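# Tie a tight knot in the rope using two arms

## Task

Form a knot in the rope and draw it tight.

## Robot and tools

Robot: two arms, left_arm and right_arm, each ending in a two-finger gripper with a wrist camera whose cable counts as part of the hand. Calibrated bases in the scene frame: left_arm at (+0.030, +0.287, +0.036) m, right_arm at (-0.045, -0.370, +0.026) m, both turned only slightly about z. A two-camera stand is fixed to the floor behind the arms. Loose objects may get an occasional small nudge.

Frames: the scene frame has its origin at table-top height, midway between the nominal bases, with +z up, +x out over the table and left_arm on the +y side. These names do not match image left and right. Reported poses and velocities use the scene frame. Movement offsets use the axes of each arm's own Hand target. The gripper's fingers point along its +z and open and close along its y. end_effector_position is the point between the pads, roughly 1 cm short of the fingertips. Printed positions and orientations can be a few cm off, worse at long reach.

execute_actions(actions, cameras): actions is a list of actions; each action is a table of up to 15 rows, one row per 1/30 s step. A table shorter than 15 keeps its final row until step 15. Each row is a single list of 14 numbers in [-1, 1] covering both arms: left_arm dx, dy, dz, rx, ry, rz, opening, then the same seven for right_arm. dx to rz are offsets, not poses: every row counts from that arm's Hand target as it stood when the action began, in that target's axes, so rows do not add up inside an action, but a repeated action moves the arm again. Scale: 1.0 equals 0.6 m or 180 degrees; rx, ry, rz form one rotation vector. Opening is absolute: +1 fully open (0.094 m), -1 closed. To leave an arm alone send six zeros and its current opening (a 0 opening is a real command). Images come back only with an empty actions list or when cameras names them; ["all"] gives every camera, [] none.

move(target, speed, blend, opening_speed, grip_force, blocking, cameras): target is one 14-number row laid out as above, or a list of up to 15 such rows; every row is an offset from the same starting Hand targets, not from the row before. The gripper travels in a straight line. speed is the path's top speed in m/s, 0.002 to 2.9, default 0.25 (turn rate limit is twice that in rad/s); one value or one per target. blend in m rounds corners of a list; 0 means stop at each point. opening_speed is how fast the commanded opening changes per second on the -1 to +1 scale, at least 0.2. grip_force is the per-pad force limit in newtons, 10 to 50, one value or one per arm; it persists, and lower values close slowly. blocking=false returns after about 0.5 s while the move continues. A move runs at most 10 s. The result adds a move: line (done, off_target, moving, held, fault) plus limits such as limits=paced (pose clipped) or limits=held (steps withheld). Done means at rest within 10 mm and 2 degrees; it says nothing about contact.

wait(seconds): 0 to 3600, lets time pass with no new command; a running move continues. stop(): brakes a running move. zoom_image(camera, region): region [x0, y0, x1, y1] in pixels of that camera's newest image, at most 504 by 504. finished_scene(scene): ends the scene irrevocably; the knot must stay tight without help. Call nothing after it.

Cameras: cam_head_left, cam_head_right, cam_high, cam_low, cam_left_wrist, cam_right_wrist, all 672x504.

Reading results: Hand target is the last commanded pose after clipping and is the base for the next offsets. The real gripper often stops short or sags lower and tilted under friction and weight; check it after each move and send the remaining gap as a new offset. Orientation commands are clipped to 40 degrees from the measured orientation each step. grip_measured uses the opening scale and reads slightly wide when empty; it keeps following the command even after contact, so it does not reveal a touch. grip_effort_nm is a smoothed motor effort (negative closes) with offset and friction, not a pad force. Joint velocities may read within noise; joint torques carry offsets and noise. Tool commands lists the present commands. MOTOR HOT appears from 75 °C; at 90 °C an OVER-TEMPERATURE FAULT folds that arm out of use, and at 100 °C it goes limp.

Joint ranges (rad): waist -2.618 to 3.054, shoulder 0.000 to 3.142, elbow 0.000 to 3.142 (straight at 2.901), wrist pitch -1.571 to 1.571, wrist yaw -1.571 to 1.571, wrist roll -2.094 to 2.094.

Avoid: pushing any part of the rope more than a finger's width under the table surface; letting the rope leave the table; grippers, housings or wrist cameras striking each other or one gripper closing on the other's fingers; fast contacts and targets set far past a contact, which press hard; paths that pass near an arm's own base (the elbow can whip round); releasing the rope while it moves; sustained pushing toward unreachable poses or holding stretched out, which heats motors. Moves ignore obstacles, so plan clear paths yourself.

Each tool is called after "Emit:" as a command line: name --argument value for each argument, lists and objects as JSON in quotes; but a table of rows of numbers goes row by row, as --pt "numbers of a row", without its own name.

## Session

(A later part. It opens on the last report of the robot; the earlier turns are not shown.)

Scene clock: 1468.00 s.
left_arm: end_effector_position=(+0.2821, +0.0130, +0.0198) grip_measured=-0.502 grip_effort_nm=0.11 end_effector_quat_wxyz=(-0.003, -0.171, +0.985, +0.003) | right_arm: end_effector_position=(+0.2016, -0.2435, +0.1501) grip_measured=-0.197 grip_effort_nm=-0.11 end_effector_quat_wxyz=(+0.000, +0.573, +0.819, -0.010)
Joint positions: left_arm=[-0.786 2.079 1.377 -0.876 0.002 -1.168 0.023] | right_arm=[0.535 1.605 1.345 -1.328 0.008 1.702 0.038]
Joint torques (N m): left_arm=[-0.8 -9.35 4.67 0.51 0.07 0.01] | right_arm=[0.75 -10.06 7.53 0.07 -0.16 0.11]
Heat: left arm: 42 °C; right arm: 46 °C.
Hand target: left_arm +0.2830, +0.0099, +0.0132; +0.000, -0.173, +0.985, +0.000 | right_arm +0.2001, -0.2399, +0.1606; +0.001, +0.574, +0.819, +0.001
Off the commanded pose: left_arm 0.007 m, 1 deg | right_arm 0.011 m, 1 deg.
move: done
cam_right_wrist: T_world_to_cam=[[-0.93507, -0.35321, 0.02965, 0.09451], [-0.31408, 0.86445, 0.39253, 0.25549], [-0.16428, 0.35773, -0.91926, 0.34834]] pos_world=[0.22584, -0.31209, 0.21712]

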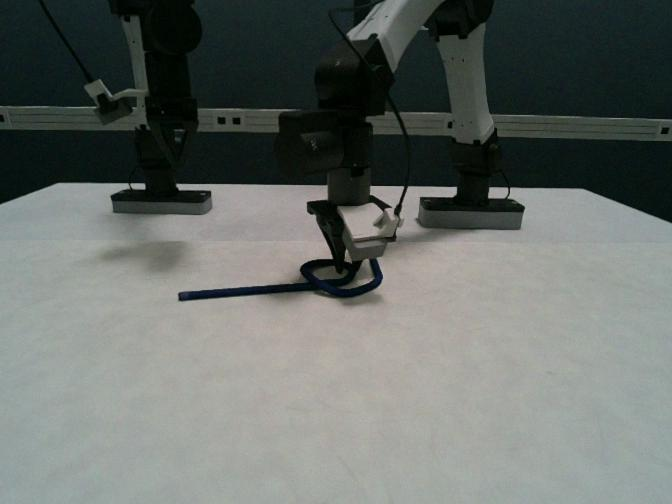

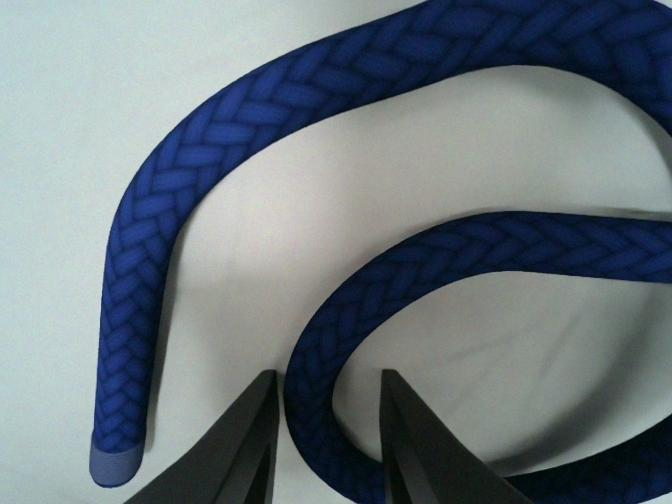

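Emit:
move --target '[0, 0, 0, 0, 0, 0, -0.88, 0, 0, 0, 0, 0, 0, -0.2]' --opening_speed 0.8 --cameras '[]'

Emit:
move --pt "0 0 -0.0833 0 0 0 -0.88 0 0 0 0 0 0 -0.2" --pt "0.0333 0.1333 -0.0833 0 0 0 -0.88 0 0 0 0 0 0 -0.2" --speed 0.07 --blend '[0.01, 0]' --cameras '["cam_low", "cam_high", "cam_head_right", "cam_right_wrist"]'

Scene clock: 1496.37 s.
left_arm: end_effector_position=(+0.2836, +0.0114, +0.0198) grip_measured=-0.835 grip_effort_nm=-0.89 end_effector_quat_wxyz=(-0.001, -0.171, +0.985, -0.001) | right_arm: end_effector_position=(+0.2016, -0.2435, +0.1501) grip_measured=-0.197 grip_effort_nm=-0.11 end_effector_quat_wxyz=(+0.000, +0.573, +0.819, -0.010)
Joint positions: left_arm=[-0.786 2.079 1.377 -0.867 0.002 -1.168 0.008] | right_arm=[0.535 1.605 1.345 -1.328 0.008 1.702 0.038]
Joint torques (N m): left_arm=[-0.84 -9.29 4.74 0.43 0.06 0] | right_arm=[0.76 -10.03 7.54 0.07 -0.16 0.1]
Heat: left arm: 41 °C; right arm: 46 °C.
Hand target: left_arm +0.2830, +0.0100, +0.0132; +0.000, -0.173, +0.985, +0.000 | right_arm +0.2001, -0.2399, +0.1606; +0.001, +0.574, +0.819, +0.001
Off the commanded pose: left_arm 0.007 m, 0 deg | right_arm 0.011 m, 1 deg.
move: done

Scene clock: 1498.93 s.
left_arm: end_effector_position=(+0.2318, +0.0799, +0.0575) grip_measured=-0.842 grip_effort_nm=-1.03 end_effector_quat_wxyz=(-0.012, -0.174, +0.985, +0.016) | right_arm: end_effector_position=(+0.2016, -0.2435, +0.1501) grip_measured=-0.197 grip_effort_nm=-0.11 end_effector_quat_wxyz=(+0.000, +0.573, +0.819, -0.010)
Joint positions: left_arm=[-0.756 1.758 1.094 -0.946 0.002 -1.144 0.007] | right_arm=[0.535 1.605 1.345 -1.328 0.008 1.702 0.038]
Joint torques (N m): left_arm=[0.2 -10.52 4.74 0.33 0.06 0.24] | right_arm=[0.75 -10.02 7.53 0.07 -0.16 0.1]
Heat: left arm: 41 °C; right arm: 46 °C.
Hand target: left_arm +0.2370, +0.0783, +0.0632; +0.000, -0.173, +0.985, +0.000 | right_arm +0.2001, -0.2399, +0.1606; +0.001, +0.574, +0.819, +0.001
Off the commanded pose: left_arm 0.008 m, 2 deg | right_arm 0.011 m, 1 deg.
move: done
cam_right_wrist: T_world_to_cam=[[-0.93507, -0.35321, 0.02965, 0.09451], [-0.31408, 0.86445, 0.39253, 0.25549], [-0.16428, 0.35773, -0.91926, 0.34834]] pos_world=[0.22584, -0.31209, 0.21712]
Images, in order (width x height): cam_head_right 672x504, cam_high 672x504, cam_low 672x504, cam_right_wrist 672x504.

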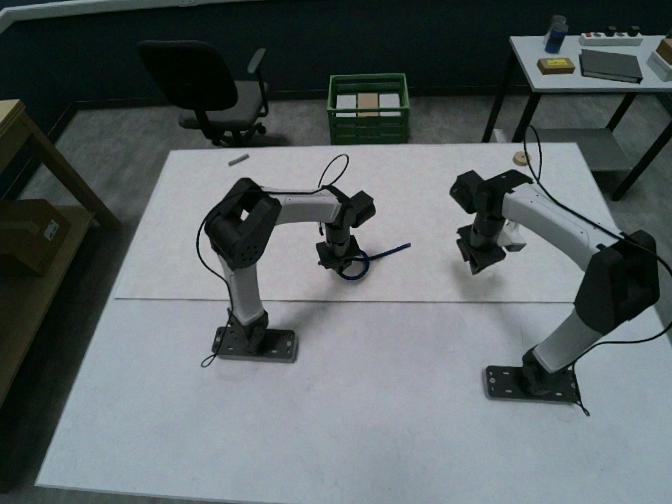

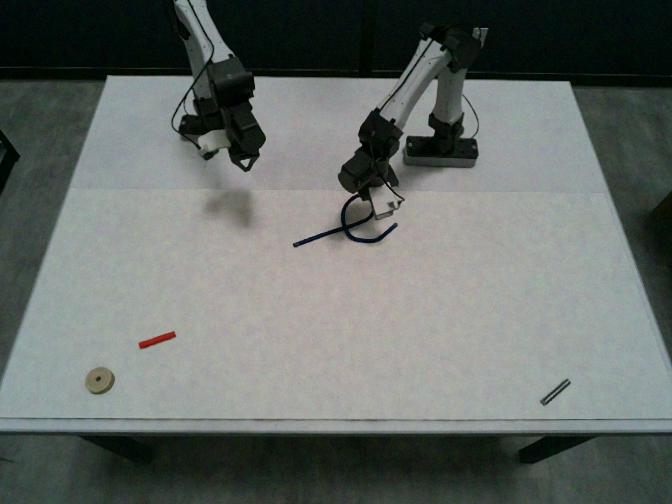

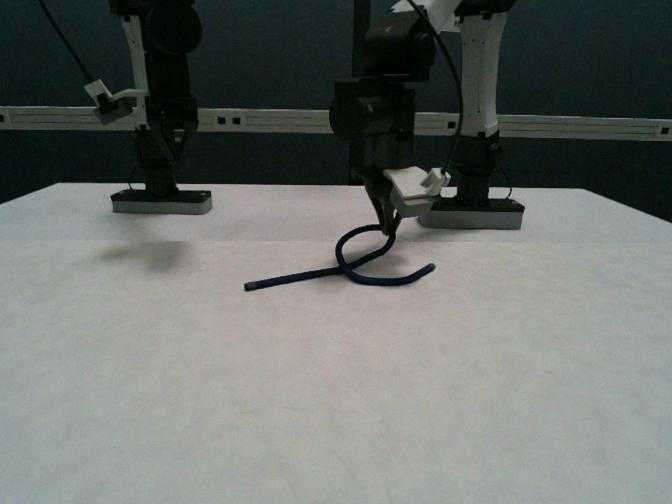

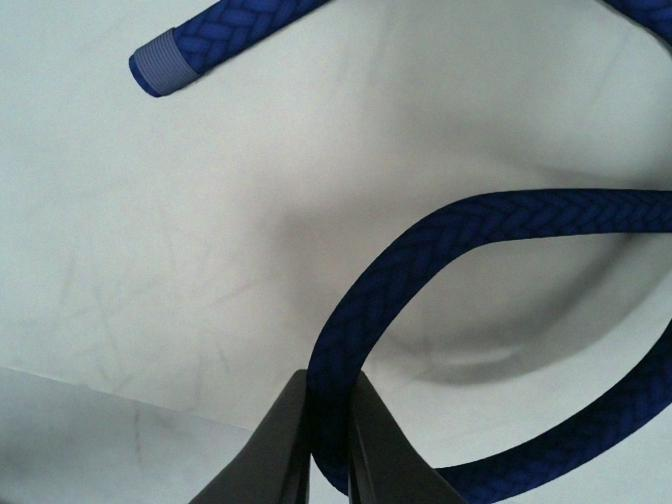

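Emit:
move --pt "0 0 0.0767 0 0 0 -0.88 0 0 0 0 0 0 -0.2" --pt "0 0 0.0767 0 0 0 -0.5 0 0 0 0 0 0 -0.2" --pt "0 0 -0.08 0 0 0 -0.5 0 0 0 0 0 0 -0.2" --speed 0.07 --opening_speed 0.8 --cameras '["cam_low", "cam_high", "cam_head_right", "cam_right_wrist"]'

Scene clock: 1625.80 s.
left_arm: end_effector_position=(+0.2311, +0.0806, +0.0979) grip_measured=-0.502 grip_effort_nm=0.10 end_effector_quat_wxyz=(-0.011, -0.174, +0.985, +0.014) | right_arm: end_effector_position=(+0.2016, -0.2435, +0.1501) grip_measured=-0.197 grip_effort_nm=-0.11 end_effector_quat_wxyz=(+0.000, +0.573, +0.819, -0.010)
Joint positions: left_arm=[-0.756 1.697 1.193 -1.101 0.002 -1.144 0.023] | right_arm=[0.535 1.605 1.345 -1.328 0.008 1.702 0.038]
Joint torques (N m): left_arm=[0.17 -9.83 8.27 0.01 0.07 0.18] | right_arm=[0.77 -10.02 7.5 0.07 -0.16 0.11]
Heat: left arm: 40 °C; right arm: 45 °C.
Hand target: left_arm +0.2369, +0.0783, +0.1111; +0.000, -0.173, +0.985, +0.000 | right_arm +0.2001, -0.2399, +0.1606; +0.001, +0.574, +0.819, +0.001
Off the commanded pose: left_arm 0.015 m, 2 deg | right_arm 0.011 m, 1 deg.
move: off_target (left_arm)
cam_right_wrist: T_world_to_cam=[[-0.93507, -0.35321, 0.02965, 0.09451], [-0.31408, 0.86445, 0.39253, 0.25549], [-0.16428, 0.35773, -0.91926, 0.34834]] pos_world=[0.22584, -0.31209, 0.21712]
Images, in order (width x height): cam_head_right 672x504, cam_high 672x504, cam_low 672x504, cam_right_wrist 672x504.

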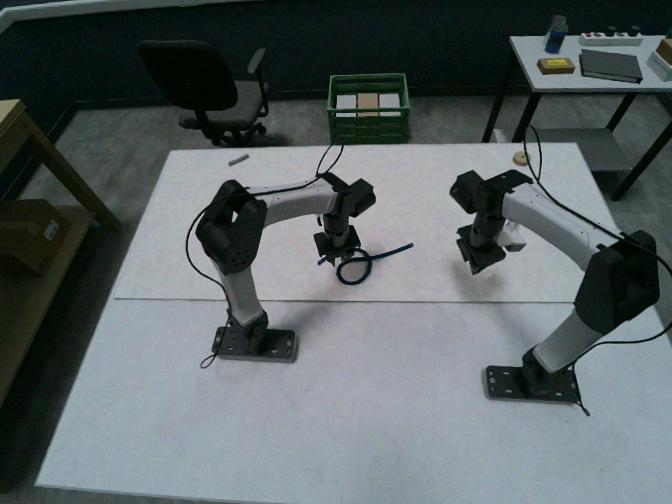

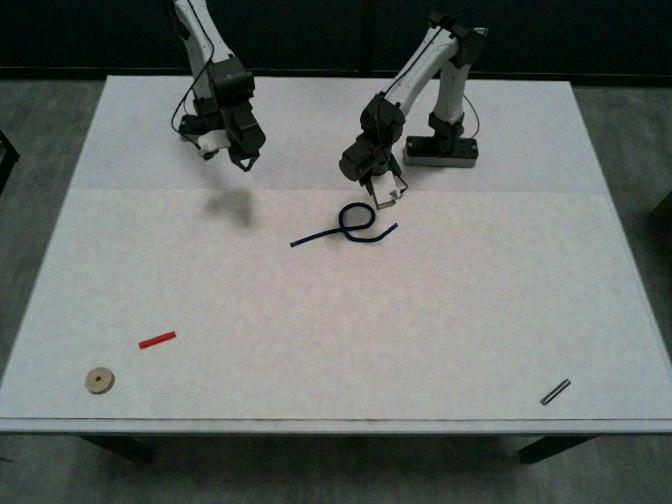

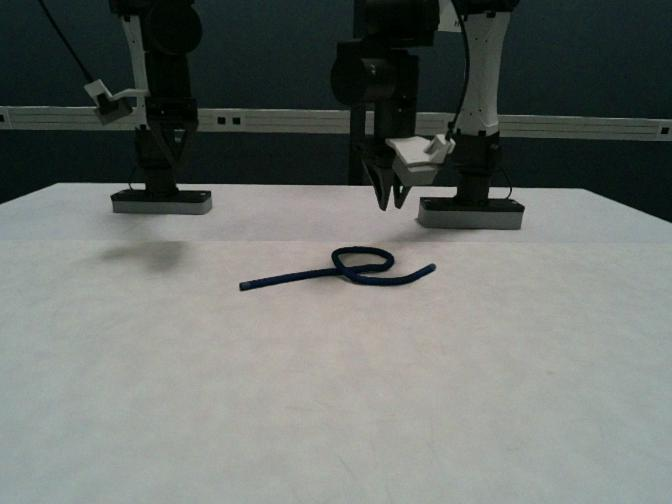

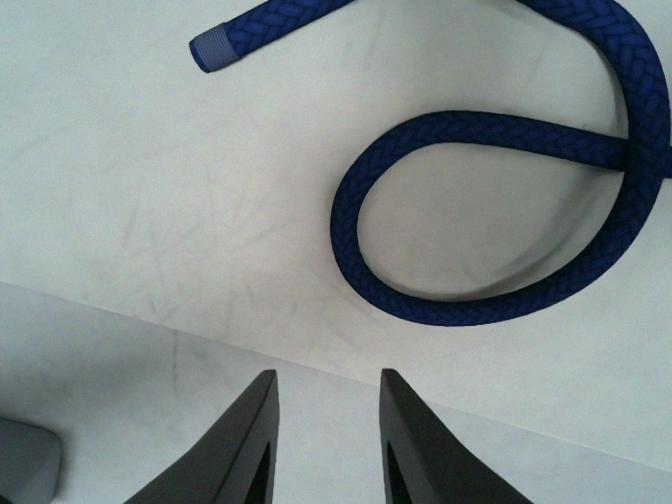

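Emit:
move --target '[-0.1282, 0.0315, 0.085, 0, 0, 0.3889, -0.4, 0, 0, 0, 0, 0, 0, -0.2]' --speed 0.12 --cameras '["cam_right_wrist"]'

Scene clock: 1710.50 s.
left_arm: end_effector_position=(+0.2992, +0.1214, +0.0648) grip_measured=-0.402 grip_effort_nm=0.11 end_effector_quat_wxyz=(-0.002, +0.422, +0.907, -0.001) | right_arm: end_effector_position=(+0.2016, -0.2435, +0.1501) grip_measured=-0.197 grip_effort_nm=-0.11 end_effector_quat_wxyz=(+0.000, +0.573, +0.819, -0.010)
Joint positions: left_arm=[-0.51 1.811 1.193 -0.957 0.002 0.323 0.028] | right_arm=[0.535 1.605 1.345 -1.328 0.008 1.702 0.038]
Joint torques (N m): left_arm=[0.16 -7.36 5.09 0.48 0.15 0.22] | right_arm=[0.75 -10.04 7.54 0.07 -0.16 0.11]
Heat: left arm: 39 °C; right arm: 45 °C.
Hand target: left_arm +0.3027, +0.1223, +0.0601; +0.000, +0.423, +0.906, +0.000 | right_arm +0.2001, -0.2399, +0.1606; +0.001, +0.574, +0.819, +0.001
Off the commanded pose: left_arm 0.006 m, 0 deg | right_arm 0.011 m, 1 deg.
move: done
cam_right_wrist: T_world_to_cam=[[-0.93507, -0.35321, 0.02965, 0.09451], [-0.31408, 0.86445, 0.39253, 0.25549], [-0.16428, 0.35773, -0.91926, 0.34834]] pos_world=[0.22584, -0.31209, 0.21712]

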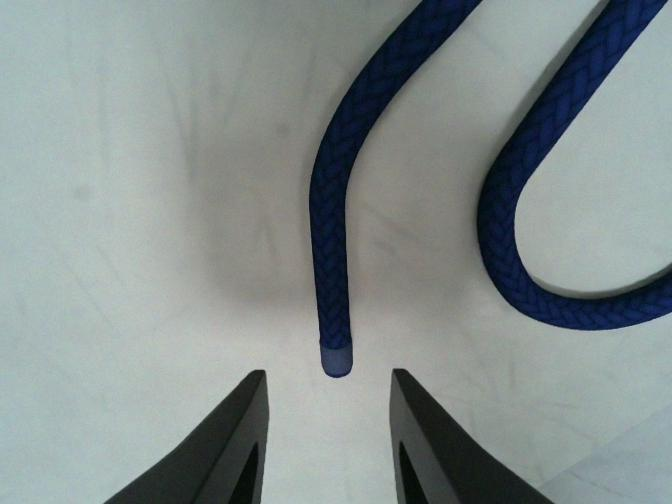

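Emit:
move --pt "0 0 0.0817 0 0 0 -0.4 0 0 0 0 0 0 -0.2" --pt "0 0 0.0817 0 0 0 -0.88 0 0 0 0 0 0 -0.2" --speed 0.06 --opening_speed 0.8 --cameras '["cam_right_wrist"]'

Scene clock: 1723.90 s.
left_arm: end_effector_position=(+0.2999, +0.1209, +0.0176) grip_measured=-0.836 grip_effort_nm=-0.89 end_effector_quat_wxyz=(-0.002, +0.422, +0.906, -0.001) | right_arm: end_effector_position=(+0.2016, -0.2435, +0.1501) grip_measured=-0.197 grip_effort_nm=-0.11 end_effector_quat_wxyz=(+0.000, +0.573, +0.819, -0.010)
Joint positions: left_arm=[-0.51 1.896 1.095 -0.773 0.002 0.324 0.008] | right_arm=[0.535 1.605 1.345 -1.328 0.008 1.702 0.038]
Joint torques (N m): left_arm=[0.21 -7.3 4.38 0.53 0.13 0.19] | right_arm=[0.76 -10.03 7.54 0.07 -0.15 0.11]
Heat: left arm: 39 °C; right arm: 45 °C.
Hand target: left_arm +0.3027, +0.1223, +0.0111; +0.000, +0.423, +0.906, +0.000 | right_arm +0.2001, -0.2399, +0.1606; +0.001, +0.574, +0.819, +0.001
Off the commanded pose: left_arm 0.007 m, 0 deg | right_arm 0.011 m, 1 deg.
move: done
cam_right_wrist: T_world_to_cam=[[-0.93507, -0.35321, 0.02965, 0.09451], [-0.31408, 0.86445, 0.39253, 0.25549], [-0.16428, 0.35773, -0.91926, 0.34834]] pos_world=[0.22584, -0.31209, 0.21712]

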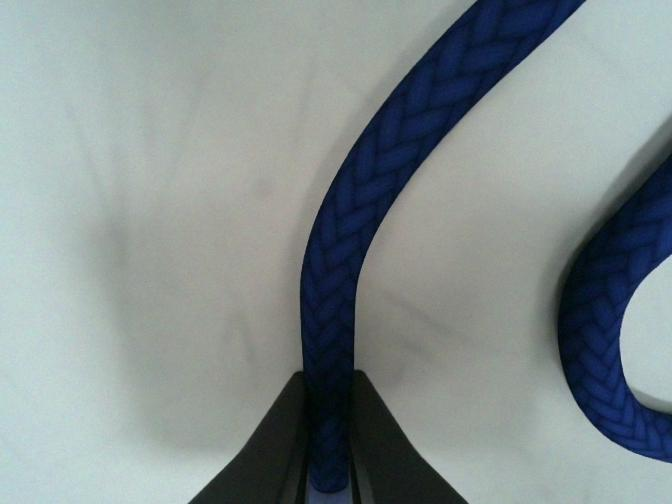

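Emit:
move --pt "0 0 -0.075 0 0 0 -0.88 0 0 0 0 0 0 -0.2" --pt "-0.0692 -0.0018 -0.075 0 0 -0.3889 -0.88 0 0 0 0 0 0 -0.2" --pt "-0.0692 -0.0018 -0.003 0 0 -0.3889 -0.88 0 0 0 0 0 0 -0.2" --speed 0.08 --blend '[0.01, 0, 0]' --cameras '["cam_low", "cam_high", "cam_head_right", "cam_right_wrist"]'

Scene clock: 1763.23 s.
left_arm: end_effector_position=(+0.3264, +0.0938, +0.0193) grip_measured=-0.843 grip_effort_nm=-1.03 end_effector_quat_wxyz=(-0.005, -0.172, +0.985, +0.003) | right_arm: end_effector_position=(+0.2016, -0.2435, +0.1501) grip_measured=-0.197 grip_effort_nm=-0.11 end_effector_quat_wxyz=(+0.000, +0.573, +0.819, -0.010)
Joint positions: left_arm=[-0.536 2.022 1.286 -0.847 0.002 -0.921 0.007] | right_arm=[0.535 1.605 1.345 -1.328 0.008 1.702 0.038]
Joint torques (N m): left_arm=[-0.92 -8.69 4.67 0.53 0.08 0.01] | right_arm=[0.75 -10.06 7.51 0.07 -0.17 0.11]
Heat: left arm: 38 °C; right arm: 45 °C.
Hand target: left_arm +0.3286, +0.0897, +0.0130; +0.000, -0.173, +0.985, +0.000 | right_arm +0.2001, -0.2399, +0.1606; +0.001, +0.574, +0.819, +0.001
Off the commanded pose: left_arm 0.008 m, 1 deg | right_arm 0.011 m, 1 deg.
move: done
cam_right_wrist: T_world_to_cam=[[-0.93507, -0.35321, 0.02965, 0.09451], [-0.31408, 0.86445, 0.39253, 0.25549], [-0.16428, 0.35773, -0.91926, 0.34834]] pos_world=[0.22584, -0.31209, 0.21712]
Images, in order (width x height): cam_head_right 672x504, cam_high 672x504, cam_low 672x504, cam_right_wrist 672x504.

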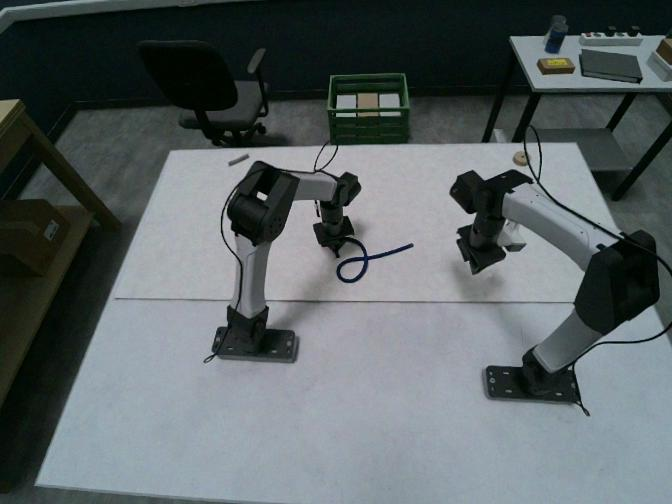

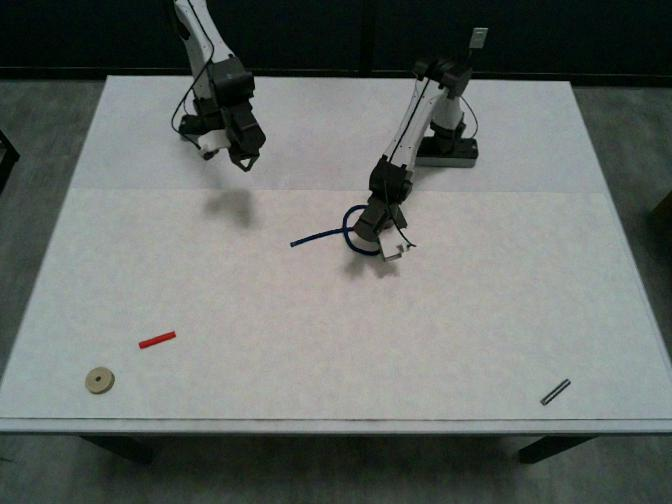

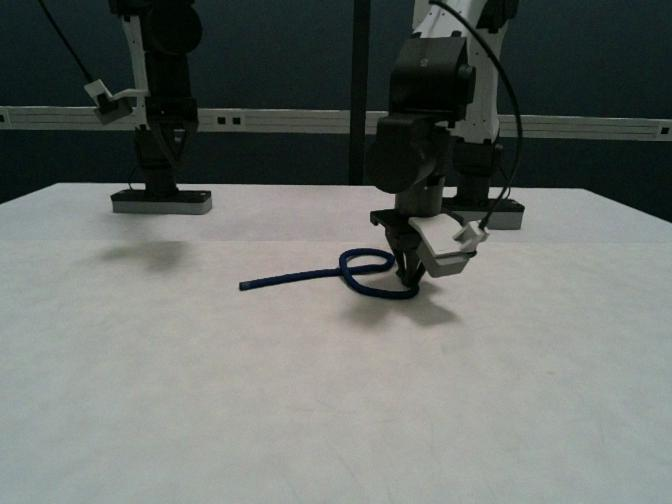

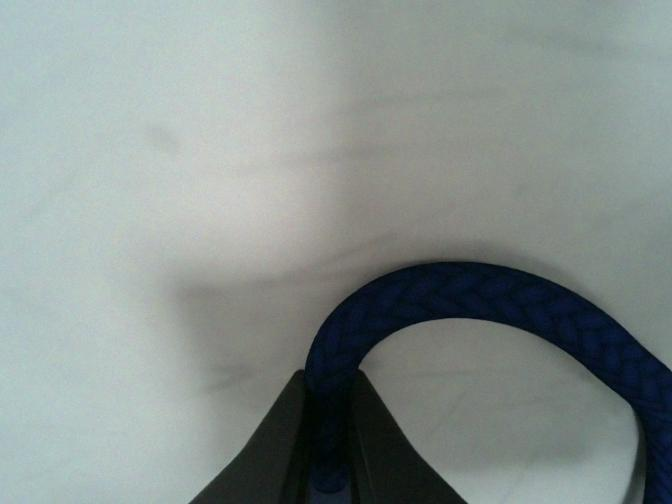

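Emit:
move --pt "0 0 0 0 0 0 -0.5 0 0 0 0 0 0 -0.2" --pt "0 0 -0.14 0 0 0 -0.5 0 0 0 0 0 0 -0.2" --speed 0.08 --opening_speed 0.8 --cameras '["cam_low", "cam_high", "cam_head_right", "cam_right_wrist"]'

Scene clock: 1770.70 s.
left_arm: end_effector_position=(+0.3242, +0.0953, +0.0805) grip_measured=-0.502 grip_effort_nm=0.11 end_effector_quat_wxyz=(-0.015, -0.172, +0.985, +0.013) | right_arm: end_effector_position=(+0.2016, -0.2435, +0.1501) grip_measured=-0.197 grip_effort_nm=-0.11 end_effector_quat_wxyz=(+0.000, +0.573, +0.819, -0.010)
Joint positions: left_arm=[-0.536 1.951 1.444 -1.104 0.002 -0.921 0.023] | right_arm=[0.535 1.605 1.345 -1.328 0.008 1.702 0.038]
Joint torques (N m): left_arm=[-0.99 -12.7 8.27 0.04 0.07 0] | right_arm=[0.77 -10.04 7.51 0.07 -0.16 0.11]
Heat: left arm: 38 °C; right arm: 45 °C.
Hand target: left_arm +0.3285, +0.0898, +0.0970; +0.000, -0.173, +0.985, +0.000 | right_arm +0.2001, -0.2399, +0.1606; +0.001, +0.574, +0.819, +0.001
Off the commanded pose: left_arm 0.018 m, 2 deg | right_arm 0.011 m, 1 deg.
move: off_target (left_arm)
cam_right_wrist: T_world_to_cam=[[-0.93507, -0.35321, 0.02965, 0.09451], [-0.31408, 0.86445, 0.39253, 0.25549], [-0.16428, 0.35773, -0.91926, 0.34834]] pos_world=[0.22584, -0.31209, 0.21712]
Images, in order (width x height): cam_head_right 672x504, cam_high 672x504, cam_low 672x504, cam_right_wrist 672x504.

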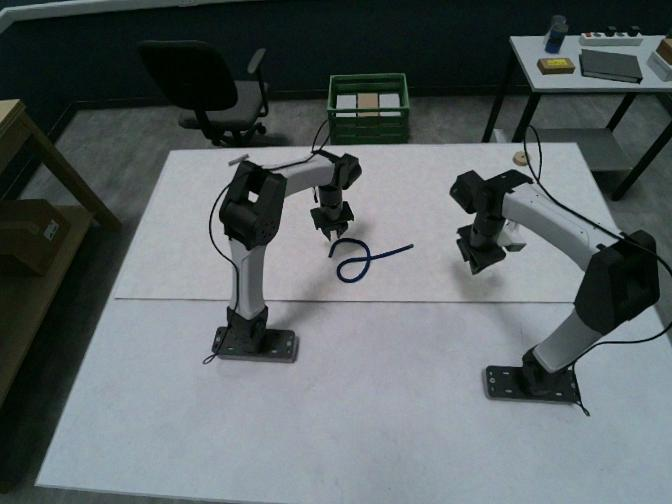

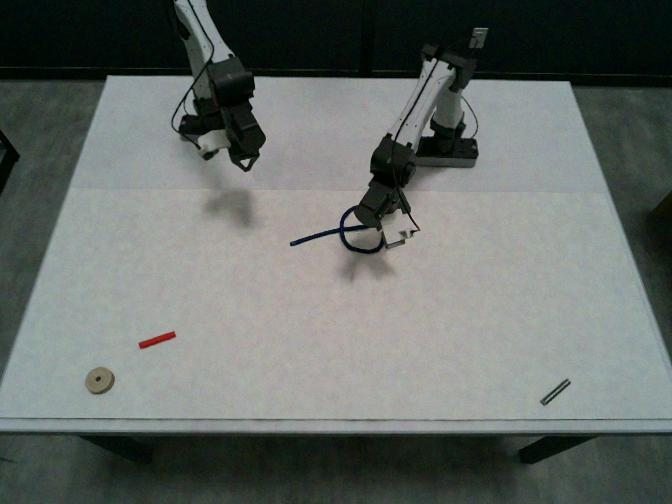

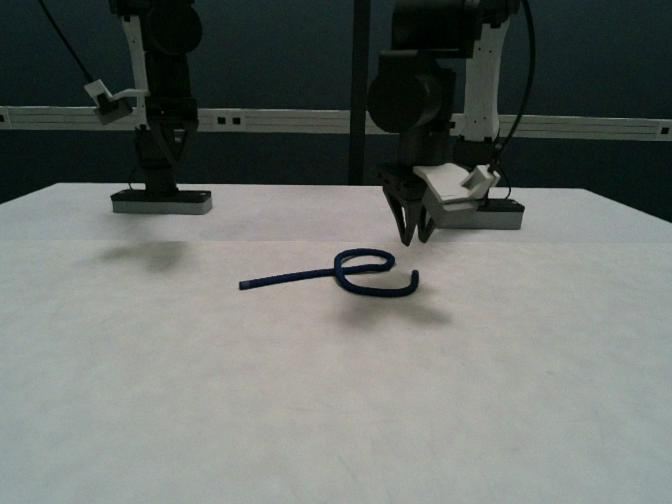

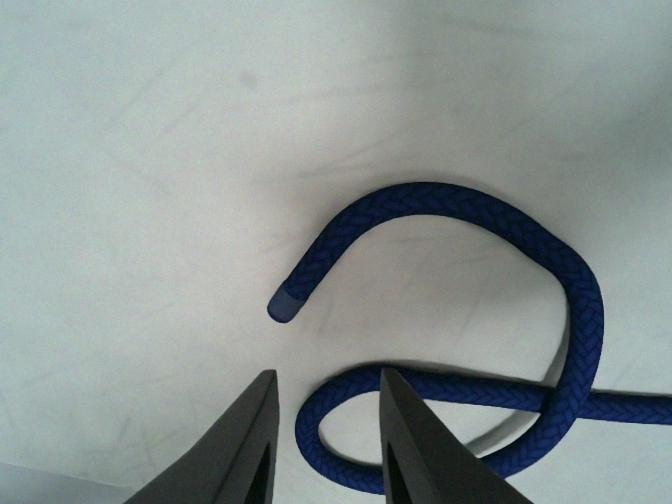

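Emit:
move --pt "-0.0062 0.0097 0.06 0 0 0.2 -0.5 0 0 0 0 0 0 -0.2" --pt "-0.0062 0.0097 0.1433 0 0 0.2 -0.5 0 0 0 0 0 0 -0.2" --pt "-0.0062 0.0097 0.1433 0 0 0.2 -0.88 0 0 0 0 0 0 -0.2" --speed '[0.1, 0.06, 0.06]' --opening_speed 0.8 --cameras '["cam_right_wrist"]'

Scene clock: 1826.67 s.
left_arm: end_effector_position=(+0.3266, +0.0959, +0.0183) grip_measured=-0.835 grip_effort_nm=-0.89 end_effector_quat_wxyz=(-0.004, +0.138, +0.990, +0.000) | right_arm: end_effector_position=(+0.2016, -0.2435, +0.1501) grip_measured=-0.197 grip_effort_nm=-0.11 end_effector_quat_wxyz=(+0.000, +0.573, +0.819, -0.010)
Joint positions: left_arm=[-0.531 2.016 1.272 -0.834 0.002 -0.292 0.008] | right_arm=[0.535 1.605 1.345 -1.328 0.008 1.702 0.038]
Joint torques (N m): left_arm=[0.06 -8.46 4.49 0.55 0.12 0.19] | right_arm=[0.75 -10.06 7.51 0.07 -0.16 0.11]
Heat: left arm: 46 °C; right arm: 45 °C.
Hand target: left_arm +0.3300, +0.0966, +0.0109; +0.000, +0.140, +0.990, +0.000 | right_arm +0.2001, -0.2399, +0.1606; +0.001, +0.574, +0.819, +0.001
Off the commanded pose: left_arm 0.008 m, 0 deg | right_arm 0.011 m, 1 deg.
move: done
cam_right_wrist: T_world_to_cam=[[-0.93507, -0.35321, 0.02965, 0.09451], [-0.31408, 0.86445, 0.39253, 0.25549], [-0.16428, 0.35773, -0.91926, 0.34834]] pos_world=[0.22584, -0.31209, 0.21712]

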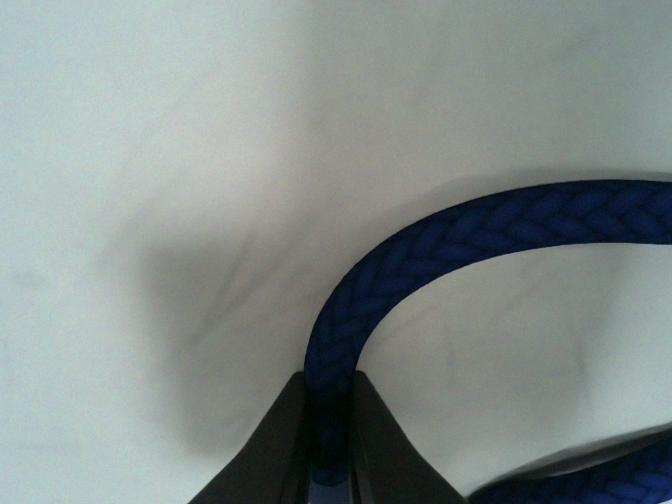

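Emit:
move --pt "0 0 -0.05 0 0 0 -0.88 0 0 0 0 0 0 -0.2" --pt "-0.0144 -0.0545 -0.05 0 0 -0.2 -0.88 0 0 0 0 0 0 -0.2" --pt "-0.0144 -0.0545 -0.003 0 0 -0.2 -0.88 0 0 0 0 0 0 -0.2" --pt "-0.0144 -0.0545 -0.003 0 0 -0.2 -0.5 0 0 0 0 0 0 -0.2" --pt "-0.0144 -0.0545 -0.14 0 0 -0.2 -0.5 0 0 0 0 0 0 -0.2" --speed 0.08 --opening_speed 0.8 --cameras '["cam_low", "cam_high", "cam_head_right", "cam_right_wrist"]'

Scene clock: 1847.33 s.
left_arm: end_effector_position=(+0.3253, +0.0685, +0.0775) grip_measured=-0.502 grip_effort_nm=0.11 end_effector_quat_wxyz=(-0.015, -0.172, +0.985, +0.014) | right_arm: end_effector_position=(+0.2016, -0.2435, +0.1501) grip_measured=-0.197 grip_effort_nm=-0.11 end_effector_quat_wxyz=(+0.000, +0.573, +0.819, -0.010)
Joint positions: left_arm=[-0.596 2.015 1.523 -1.121 0.002 -0.981 0.023] | right_arm=[0.535 1.605 1.345 -1.328 0.008 1.702 0.038]
Joint torques (N m): left_arm=[-1.05 -13.49 8.31 0 0.1 0.01] | right_arm=[0.76 -10.04 7.54 0.07 -0.16 0.11]
Heat: left arm: 43 °C; right arm: 45 °C.
Hand target: left_arm +0.3293, +0.0627, +0.0950; +0.000, -0.173, +0.985, +0.000 | right_arm +0.2001, -0.2399, +0.1606; +0.001, +0.574, +0.819, +0.001
Off the commanded pose: left_arm 0.019 m, 2 deg | right_arm 0.011 m, 1 deg.
move: off_target (left_arm)
cam_right_wrist: T_world_to_cam=[[-0.93507, -0.35321, 0.02965, 0.09451], [-0.31408, 0.86445, 0.39253, 0.25549], [-0.16428, 0.35773, -0.91926, 0.34834]] pos_world=[0.22584, -0.31209, 0.21712]
Images, in order (width x height): cam_head_right 672x504, cam_high 672x504, cam_low 672x504, cam_right_wrist 672x504.

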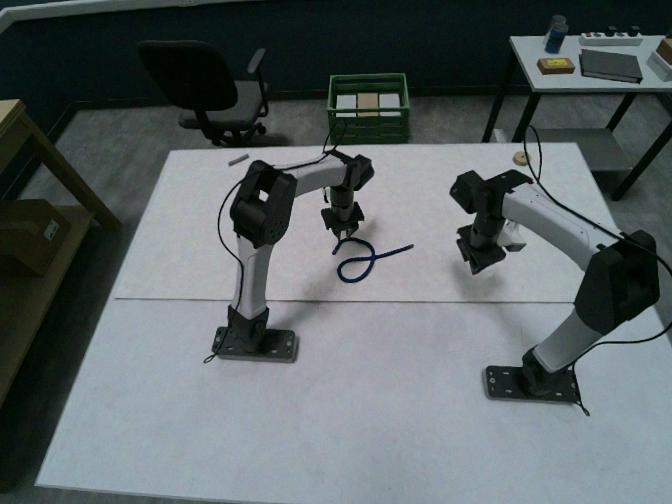

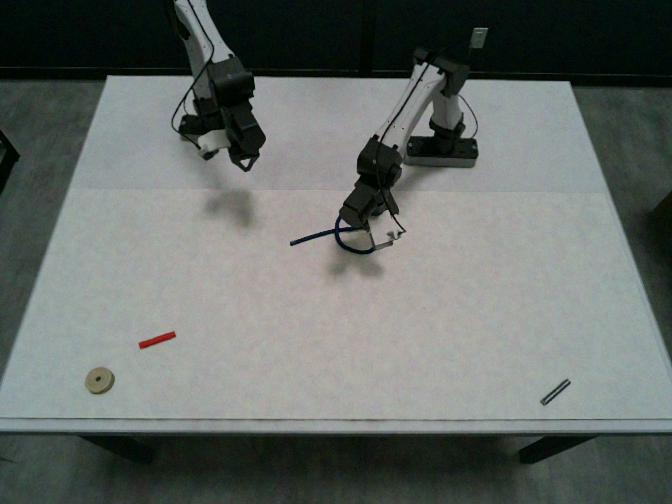

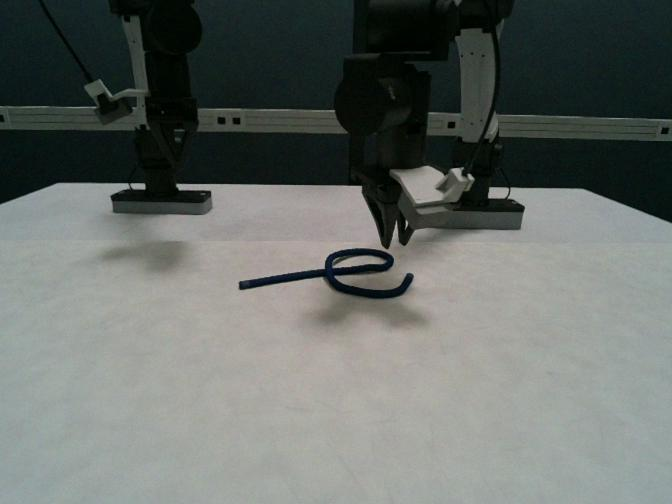

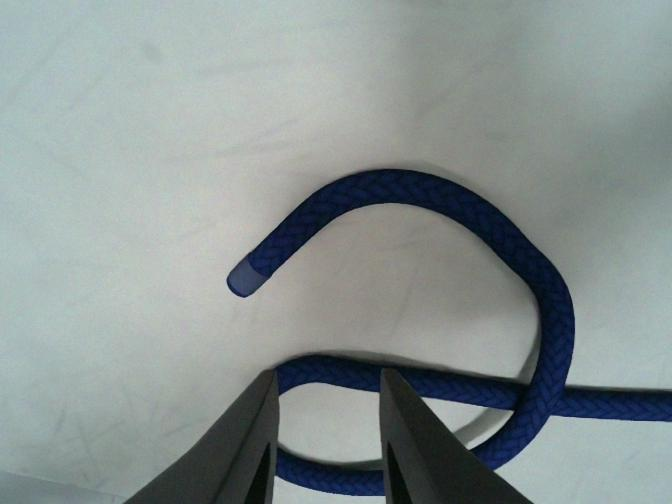

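Emit:
move --pt "-0.0238 0.0362 0.06 0 0 0.25 -0.5 0 0 0 0 0 0 -0.2" --pt "-0.0238 0.0362 0.14 0 0 0.25 -0.5 0 0 0 0 0 0 -0.2" --pt "-0.0238 0.0362 0.14 0 0 0.25 -0.88 0 0 0 0 0 0 -0.2" --speed '[0.1, 0.06, 0.06]' --opening_speed 0.8 --cameras '["cam_right_wrist"]'

Scene clock: 1980.17 s.
left_arm: end_effector_position=(+0.3314, +0.0870, +0.0184) grip_measured=-0.835 grip_effort_nm=-0.89 end_effector_quat_wxyz=(-0.004, +0.216, +0.976, +0.000) | right_arm: end_effector_position=(+0.2016, -0.2435, +0.1501) grip_measured=-0.197 grip_effort_nm=-0.11 end_effector_quat_wxyz=(+0.000, +0.573, +0.819, -0.010)
Joint positions: left_arm=[-0.545 2.046 1.319 -0.851 0.002 -0.147 0.008] | right_arm=[0.535 1.605 1.345 -1.328 0.008 1.702 0.038]
Joint torques (N m): left_arm=[0.21 -8.76 4.51 0.54 0.1 0.2] | right_arm=[0.76 -10.04 7.56 0.07 -0.16 0.11]
Heat: left arm: 51 °C; right arm: 46 °C.
Hand target: left_arm +0.3353, +0.0880, +0.0110; +0.000, +0.217, +0.976, +0.000 | right_arm +0.2001, -0.2399, +0.1606; +0.001, +0.574, +0.819, +0.001
Off the commanded pose: left_arm 0.008 m, 0 deg | right_arm 0.011 m, 1 deg.
move: done
cam_right_wrist: T_world_to_cam=[[-0.93507, -0.35321, 0.02965, 0.09451], [-0.31408, 0.86445, 0.39253, 0.25549], [-0.16428, 0.35773, -0.91926, 0.34834]] pos_world=[0.22584, -0.31209, 0.21712]

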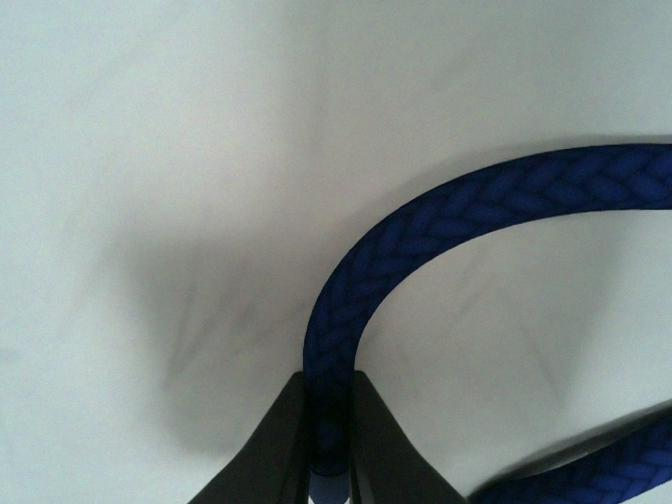

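Emit:
move --pt "0 0 -0.1317 0 0 0 -0.88 -0.188 -0.0684 -0.0333 0 0 0 -0.2" --pt "0.0449 -0.167 -0.1317 0 0 0.125 -0.88 -0.188 -0.0684 -0.0333 0 0 0 -0.2" --pt "0.269 -0.2967 -0.0983 0 0 0.25 -0.88 -0.188 -0.0684 -0.0333 0 0 0 -0.2" --speed 0.12 --blend '[0.02, 0.02, 0]' --cameras '["cam_low", "cam_high", "cam_head_right", "cam_right_wrist"]'

Scene clock: 2020.30 s.
left_arm: end_effector_position=(+0.1139, +0.0005, +0.0638) grip_measured=-0.843 grip_effort_nm=-1.03 end_effector_quat_wxyz=(-0.017, +0.575, +0.818, +0.012) | right_arm: end_effector_position=(+0.2050, -0.3591, +0.1763) grip_measured=-0.197 grip_effort_nm=-0.11 end_effector_quat_wxyz=(+0.004, +0.574, +0.819, -0.001)
Joint positions: left_arm=[-1.244 1.783 1.151 -0.982 0.002 -0.058 0.007] | right_arm=[0.104 1.485 1.332 -1.413 0.007 1.271 0.038]
Joint torques (N m): left_arm=[-1.02 -10.91 4.74 0.38 0.12 0] | right_arm=[-0.61 -8.38 5.9 0.16 -0.16 -0.1]
Heat: left arm: 46 °C; right arm: 45 °C.
Hand target: left_arm +0.1137, -0.0049, +0.0699; +0.000, +0.574, +0.819, +0.000 | right_arm +0.2000, -0.3600, +0.1804; +0.001, +0.574, +0.819, +0.001
Off the commanded pose: left_arm 0.008 m, 2 deg | right_arm 0.007 m, 1 deg.
move: done
cam_right_wrist: T_world_to_cam=[[-0.93567, -0.35271, 0.01104, 0.05971], [-0.31996, 0.86116, 0.39501, 0.34583], [-0.14883, 0.36607, -0.91861, 0.41397]] pos_world=[0.22813, -0.42829, 0.24301]
Images, in order (width x height): cam_head_right 672x504, cam_high 672x504, cam_low 672x504, cam_right_wrist 672x504.

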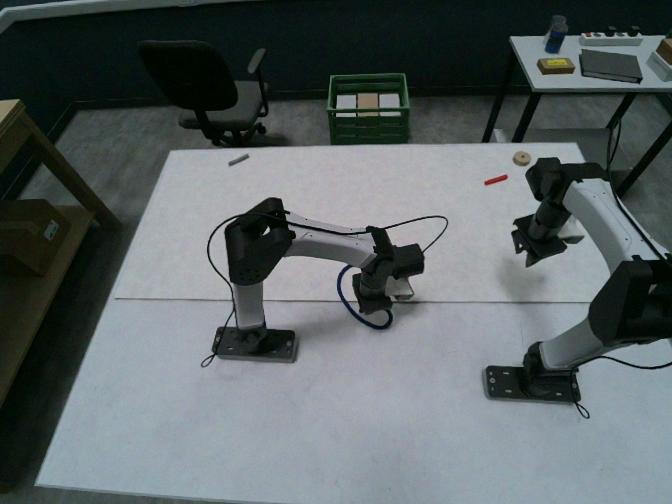

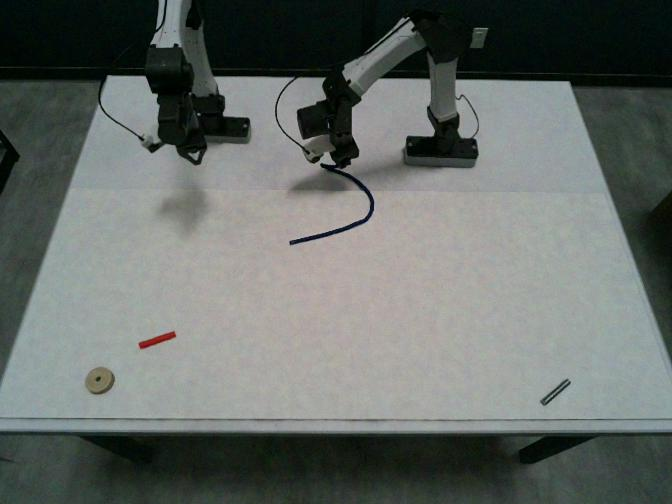

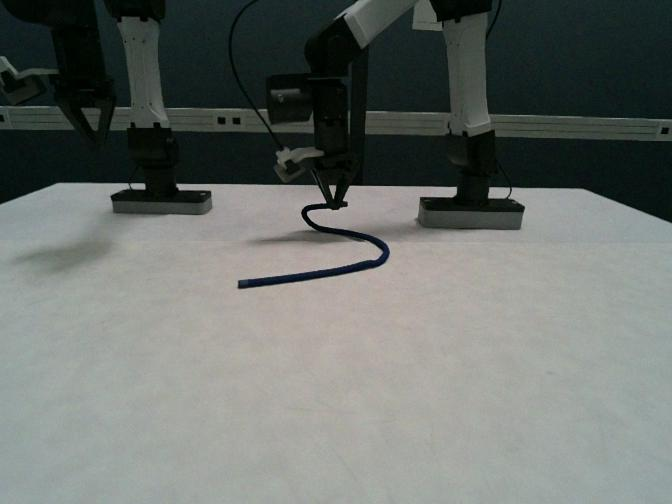

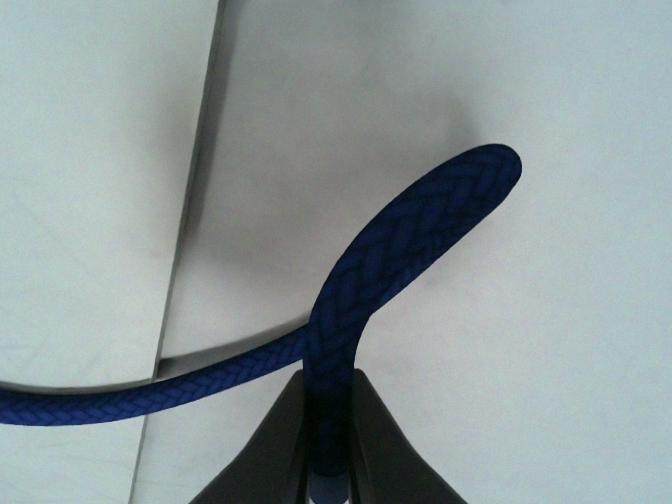

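Emit:
move --pt "-0.2 0.0667 -0.0167 0 0 0 -0.88 0 0 0 0 0 0 -0.2" --pt "-0.2167 0.2333 -0.0167 0 0 0 -0.88 0 0 0 0 0 0 -0.2" --pt "-0.1833 0.3417 0.0167 0 0 0 -0.88 0 0 0 0 0 0 -0.2" --pt "-0.0583 0.3333 0.0932 0 0 0 -0.88 0 0 0 0 0 0 -0.2" --speed 0.12 --blend '[0.02, 0.02, 0.02, 0]' --cameras '["cam_low", "cam_high", "cam_head_right", "cam_right_wrist"]'

Scene clock: 2050.33 s.
left_arm: end_effector_position=(+0.3087, +0.0259, +0.0164) grip_measured=-0.843 grip_effort_nm=-1.03 end_effector_quat_wxyz=(-0.008, +0.576, +0.818, -0.003) | right_arm: end_effector_position=(+0.2050, -0.3591, +0.1763) grip_measured=-0.197 grip_effort_nm=-0.11 end_effector_quat_wxyz=(+0.004, +0.574, +0.819, -0.001)
Joint positions: left_arm=[-0.709 2.123 1.431 -0.894 0.008 0.479 0.007] | right_arm=[0.104 1.485 1.332 -1.413 0.007 1.271 0.038]
Joint torques (N m): left_arm=[0.69 -11.64 3.6 0.5 0.1 0.21] | right_arm=[-0.61 -8.36 5.87 0.16 -0.15 -0.1]
Heat: left arm: 47 °C; right arm: 44 °C.
Hand target: left_arm +0.3136, +0.0304, +0.0140; +0.000, +0.574, +0.819, +0.000 | right_arm +0.2000, -0.3600, +0.1804; +0.001, +0.574, +0.819, +0.001
Off the commanded pose: left_arm 0.007 m, 1 deg | right_arm 0.007 m, 0 deg.
move: done
cam_right_wrist: T_world_to_cam=[[-0.93567, -0.35271, 0.01104, 0.05971], [-0.31996, 0.86116, 0.39501, 0.34583], [-0.14883, 0.36607, -0.91861, 0.41397]] pos_world=[0.22813, -0.42829, 0.24301]
Images, in order (width x height): cam_head_right 672x504, cam_high 672x504, cam_low 672x504, cam_right_wrist 672x504.

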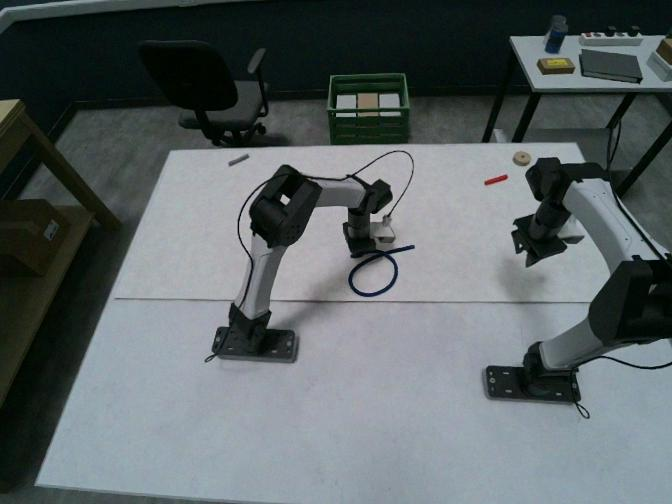

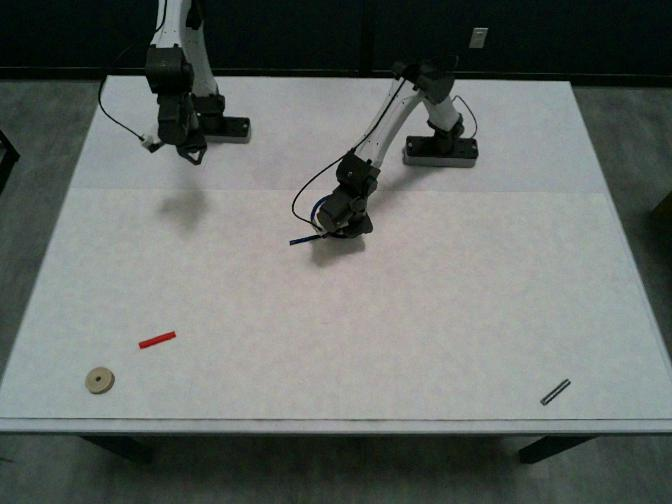

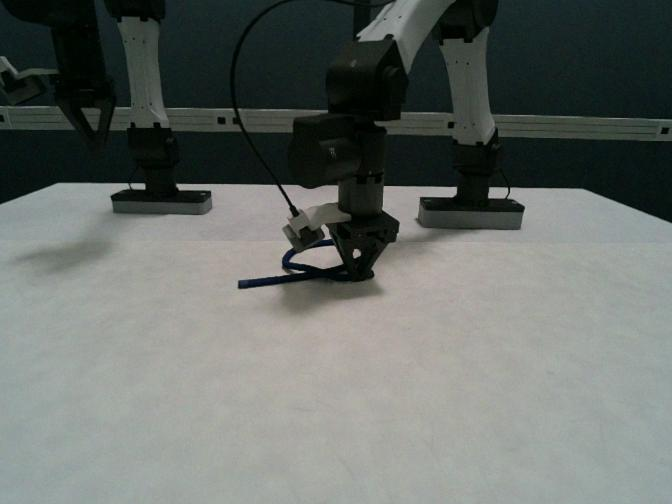

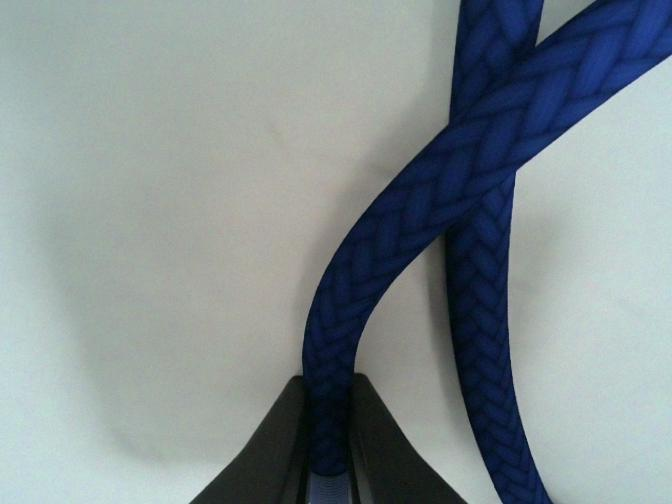

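Emit:
zoom_image --camera "cam_head_right" --region '[320, 220, 450, 310]'

Scaled by 3.877 from the camera's image (finer frame: 960x720).

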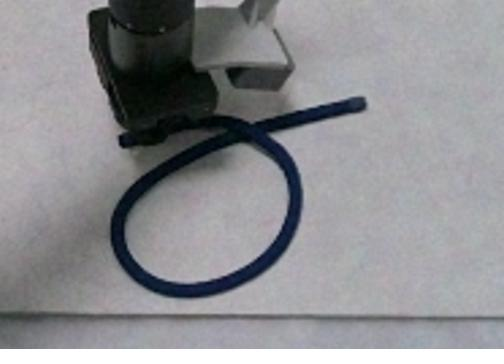

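Emit:
move --pt "0 0 0 0 0 0 -0.55 0 0 0 0 0 0 -0.2" --pt "0 0 -0.15 0 0 0 -0.55 0 0 0 0 0 0 -0.2" --speed 0.1 --opening_speed 0.8 --cameras '["cam_head_right", "cam_right_wrist"]'

Scene clock: 2068.07 s.
left_arm: end_effector_position=(+0.3058, +0.0313, +0.0866) grip_measured=-0.552 grip_effort_nm=0.11 end_effector_quat_wxyz=(-0.021, +0.573, +0.819, -0.001) | right_arm: end_effector_position=(+0.2050, -0.3591, +0.1763) grip_measured=-0.197 grip_effort_nm=-0.11 end_effector_quat_wxyz=(+0.004, +0.574, +0.819, -0.001)
Joint positions: left_arm=[-0.704 2.04 1.597 -1.169 0.008 0.48 0.021] | right_arm=[0.104 1.485 1.332 -1.413 0.007 1.271 0.038]
Joint torques (N m): left_arm=[0.36 -13.61 8.39 0.06 0.1 0.2] | right_arm=[-0.61 -8.39 5.9 0.16 -0.15 -0.1]
Heat: left arm: 46 °C; right arm: 43 °C.
Hand target: left_arm +0.3136, +0.0304, +0.1040; +0.000, +0.574, +0.819, +0.000 | right_arm +0.2000, -0.3600, +0.1804; +0.001, +0.574, +0.819, +0.001
Off the commanded pose: left_arm 0.019 m, 2 deg | right_arm 0.007 m, 0 deg.
move: off_target (left_arm)
cam_right_wrist: T_world_to_cam=[[-0.93567, -0.35271, 0.01104, 0.05971], [-0.31996, 0.86116, 0.39501, 0.34583], [-0.14883, 0.36607, -0.91861, 0.41397]] pos_world=[0.22813, -0.42829, 0.24301]

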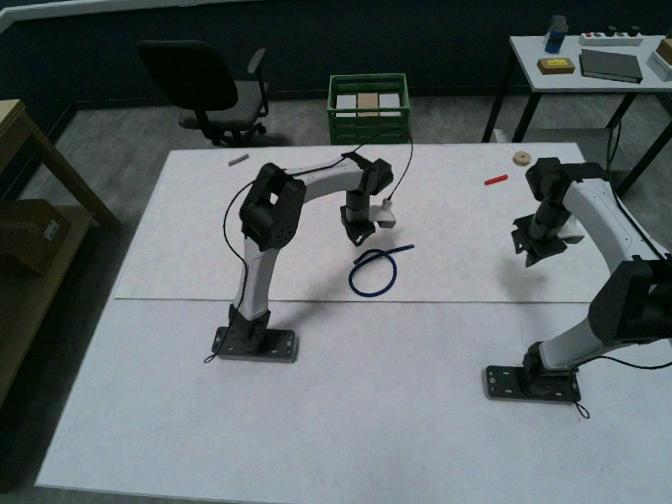

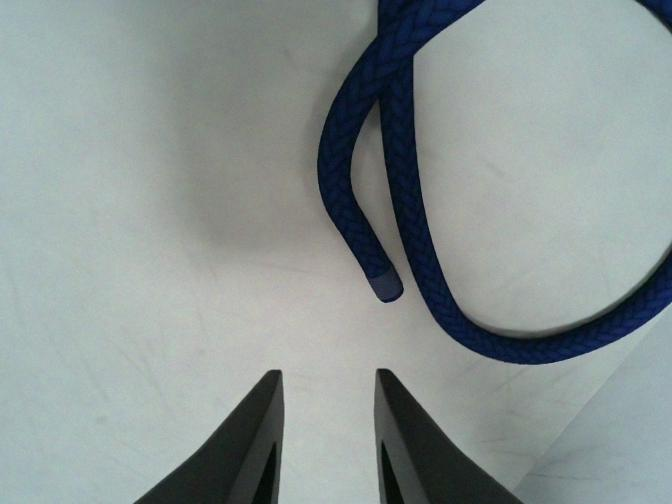

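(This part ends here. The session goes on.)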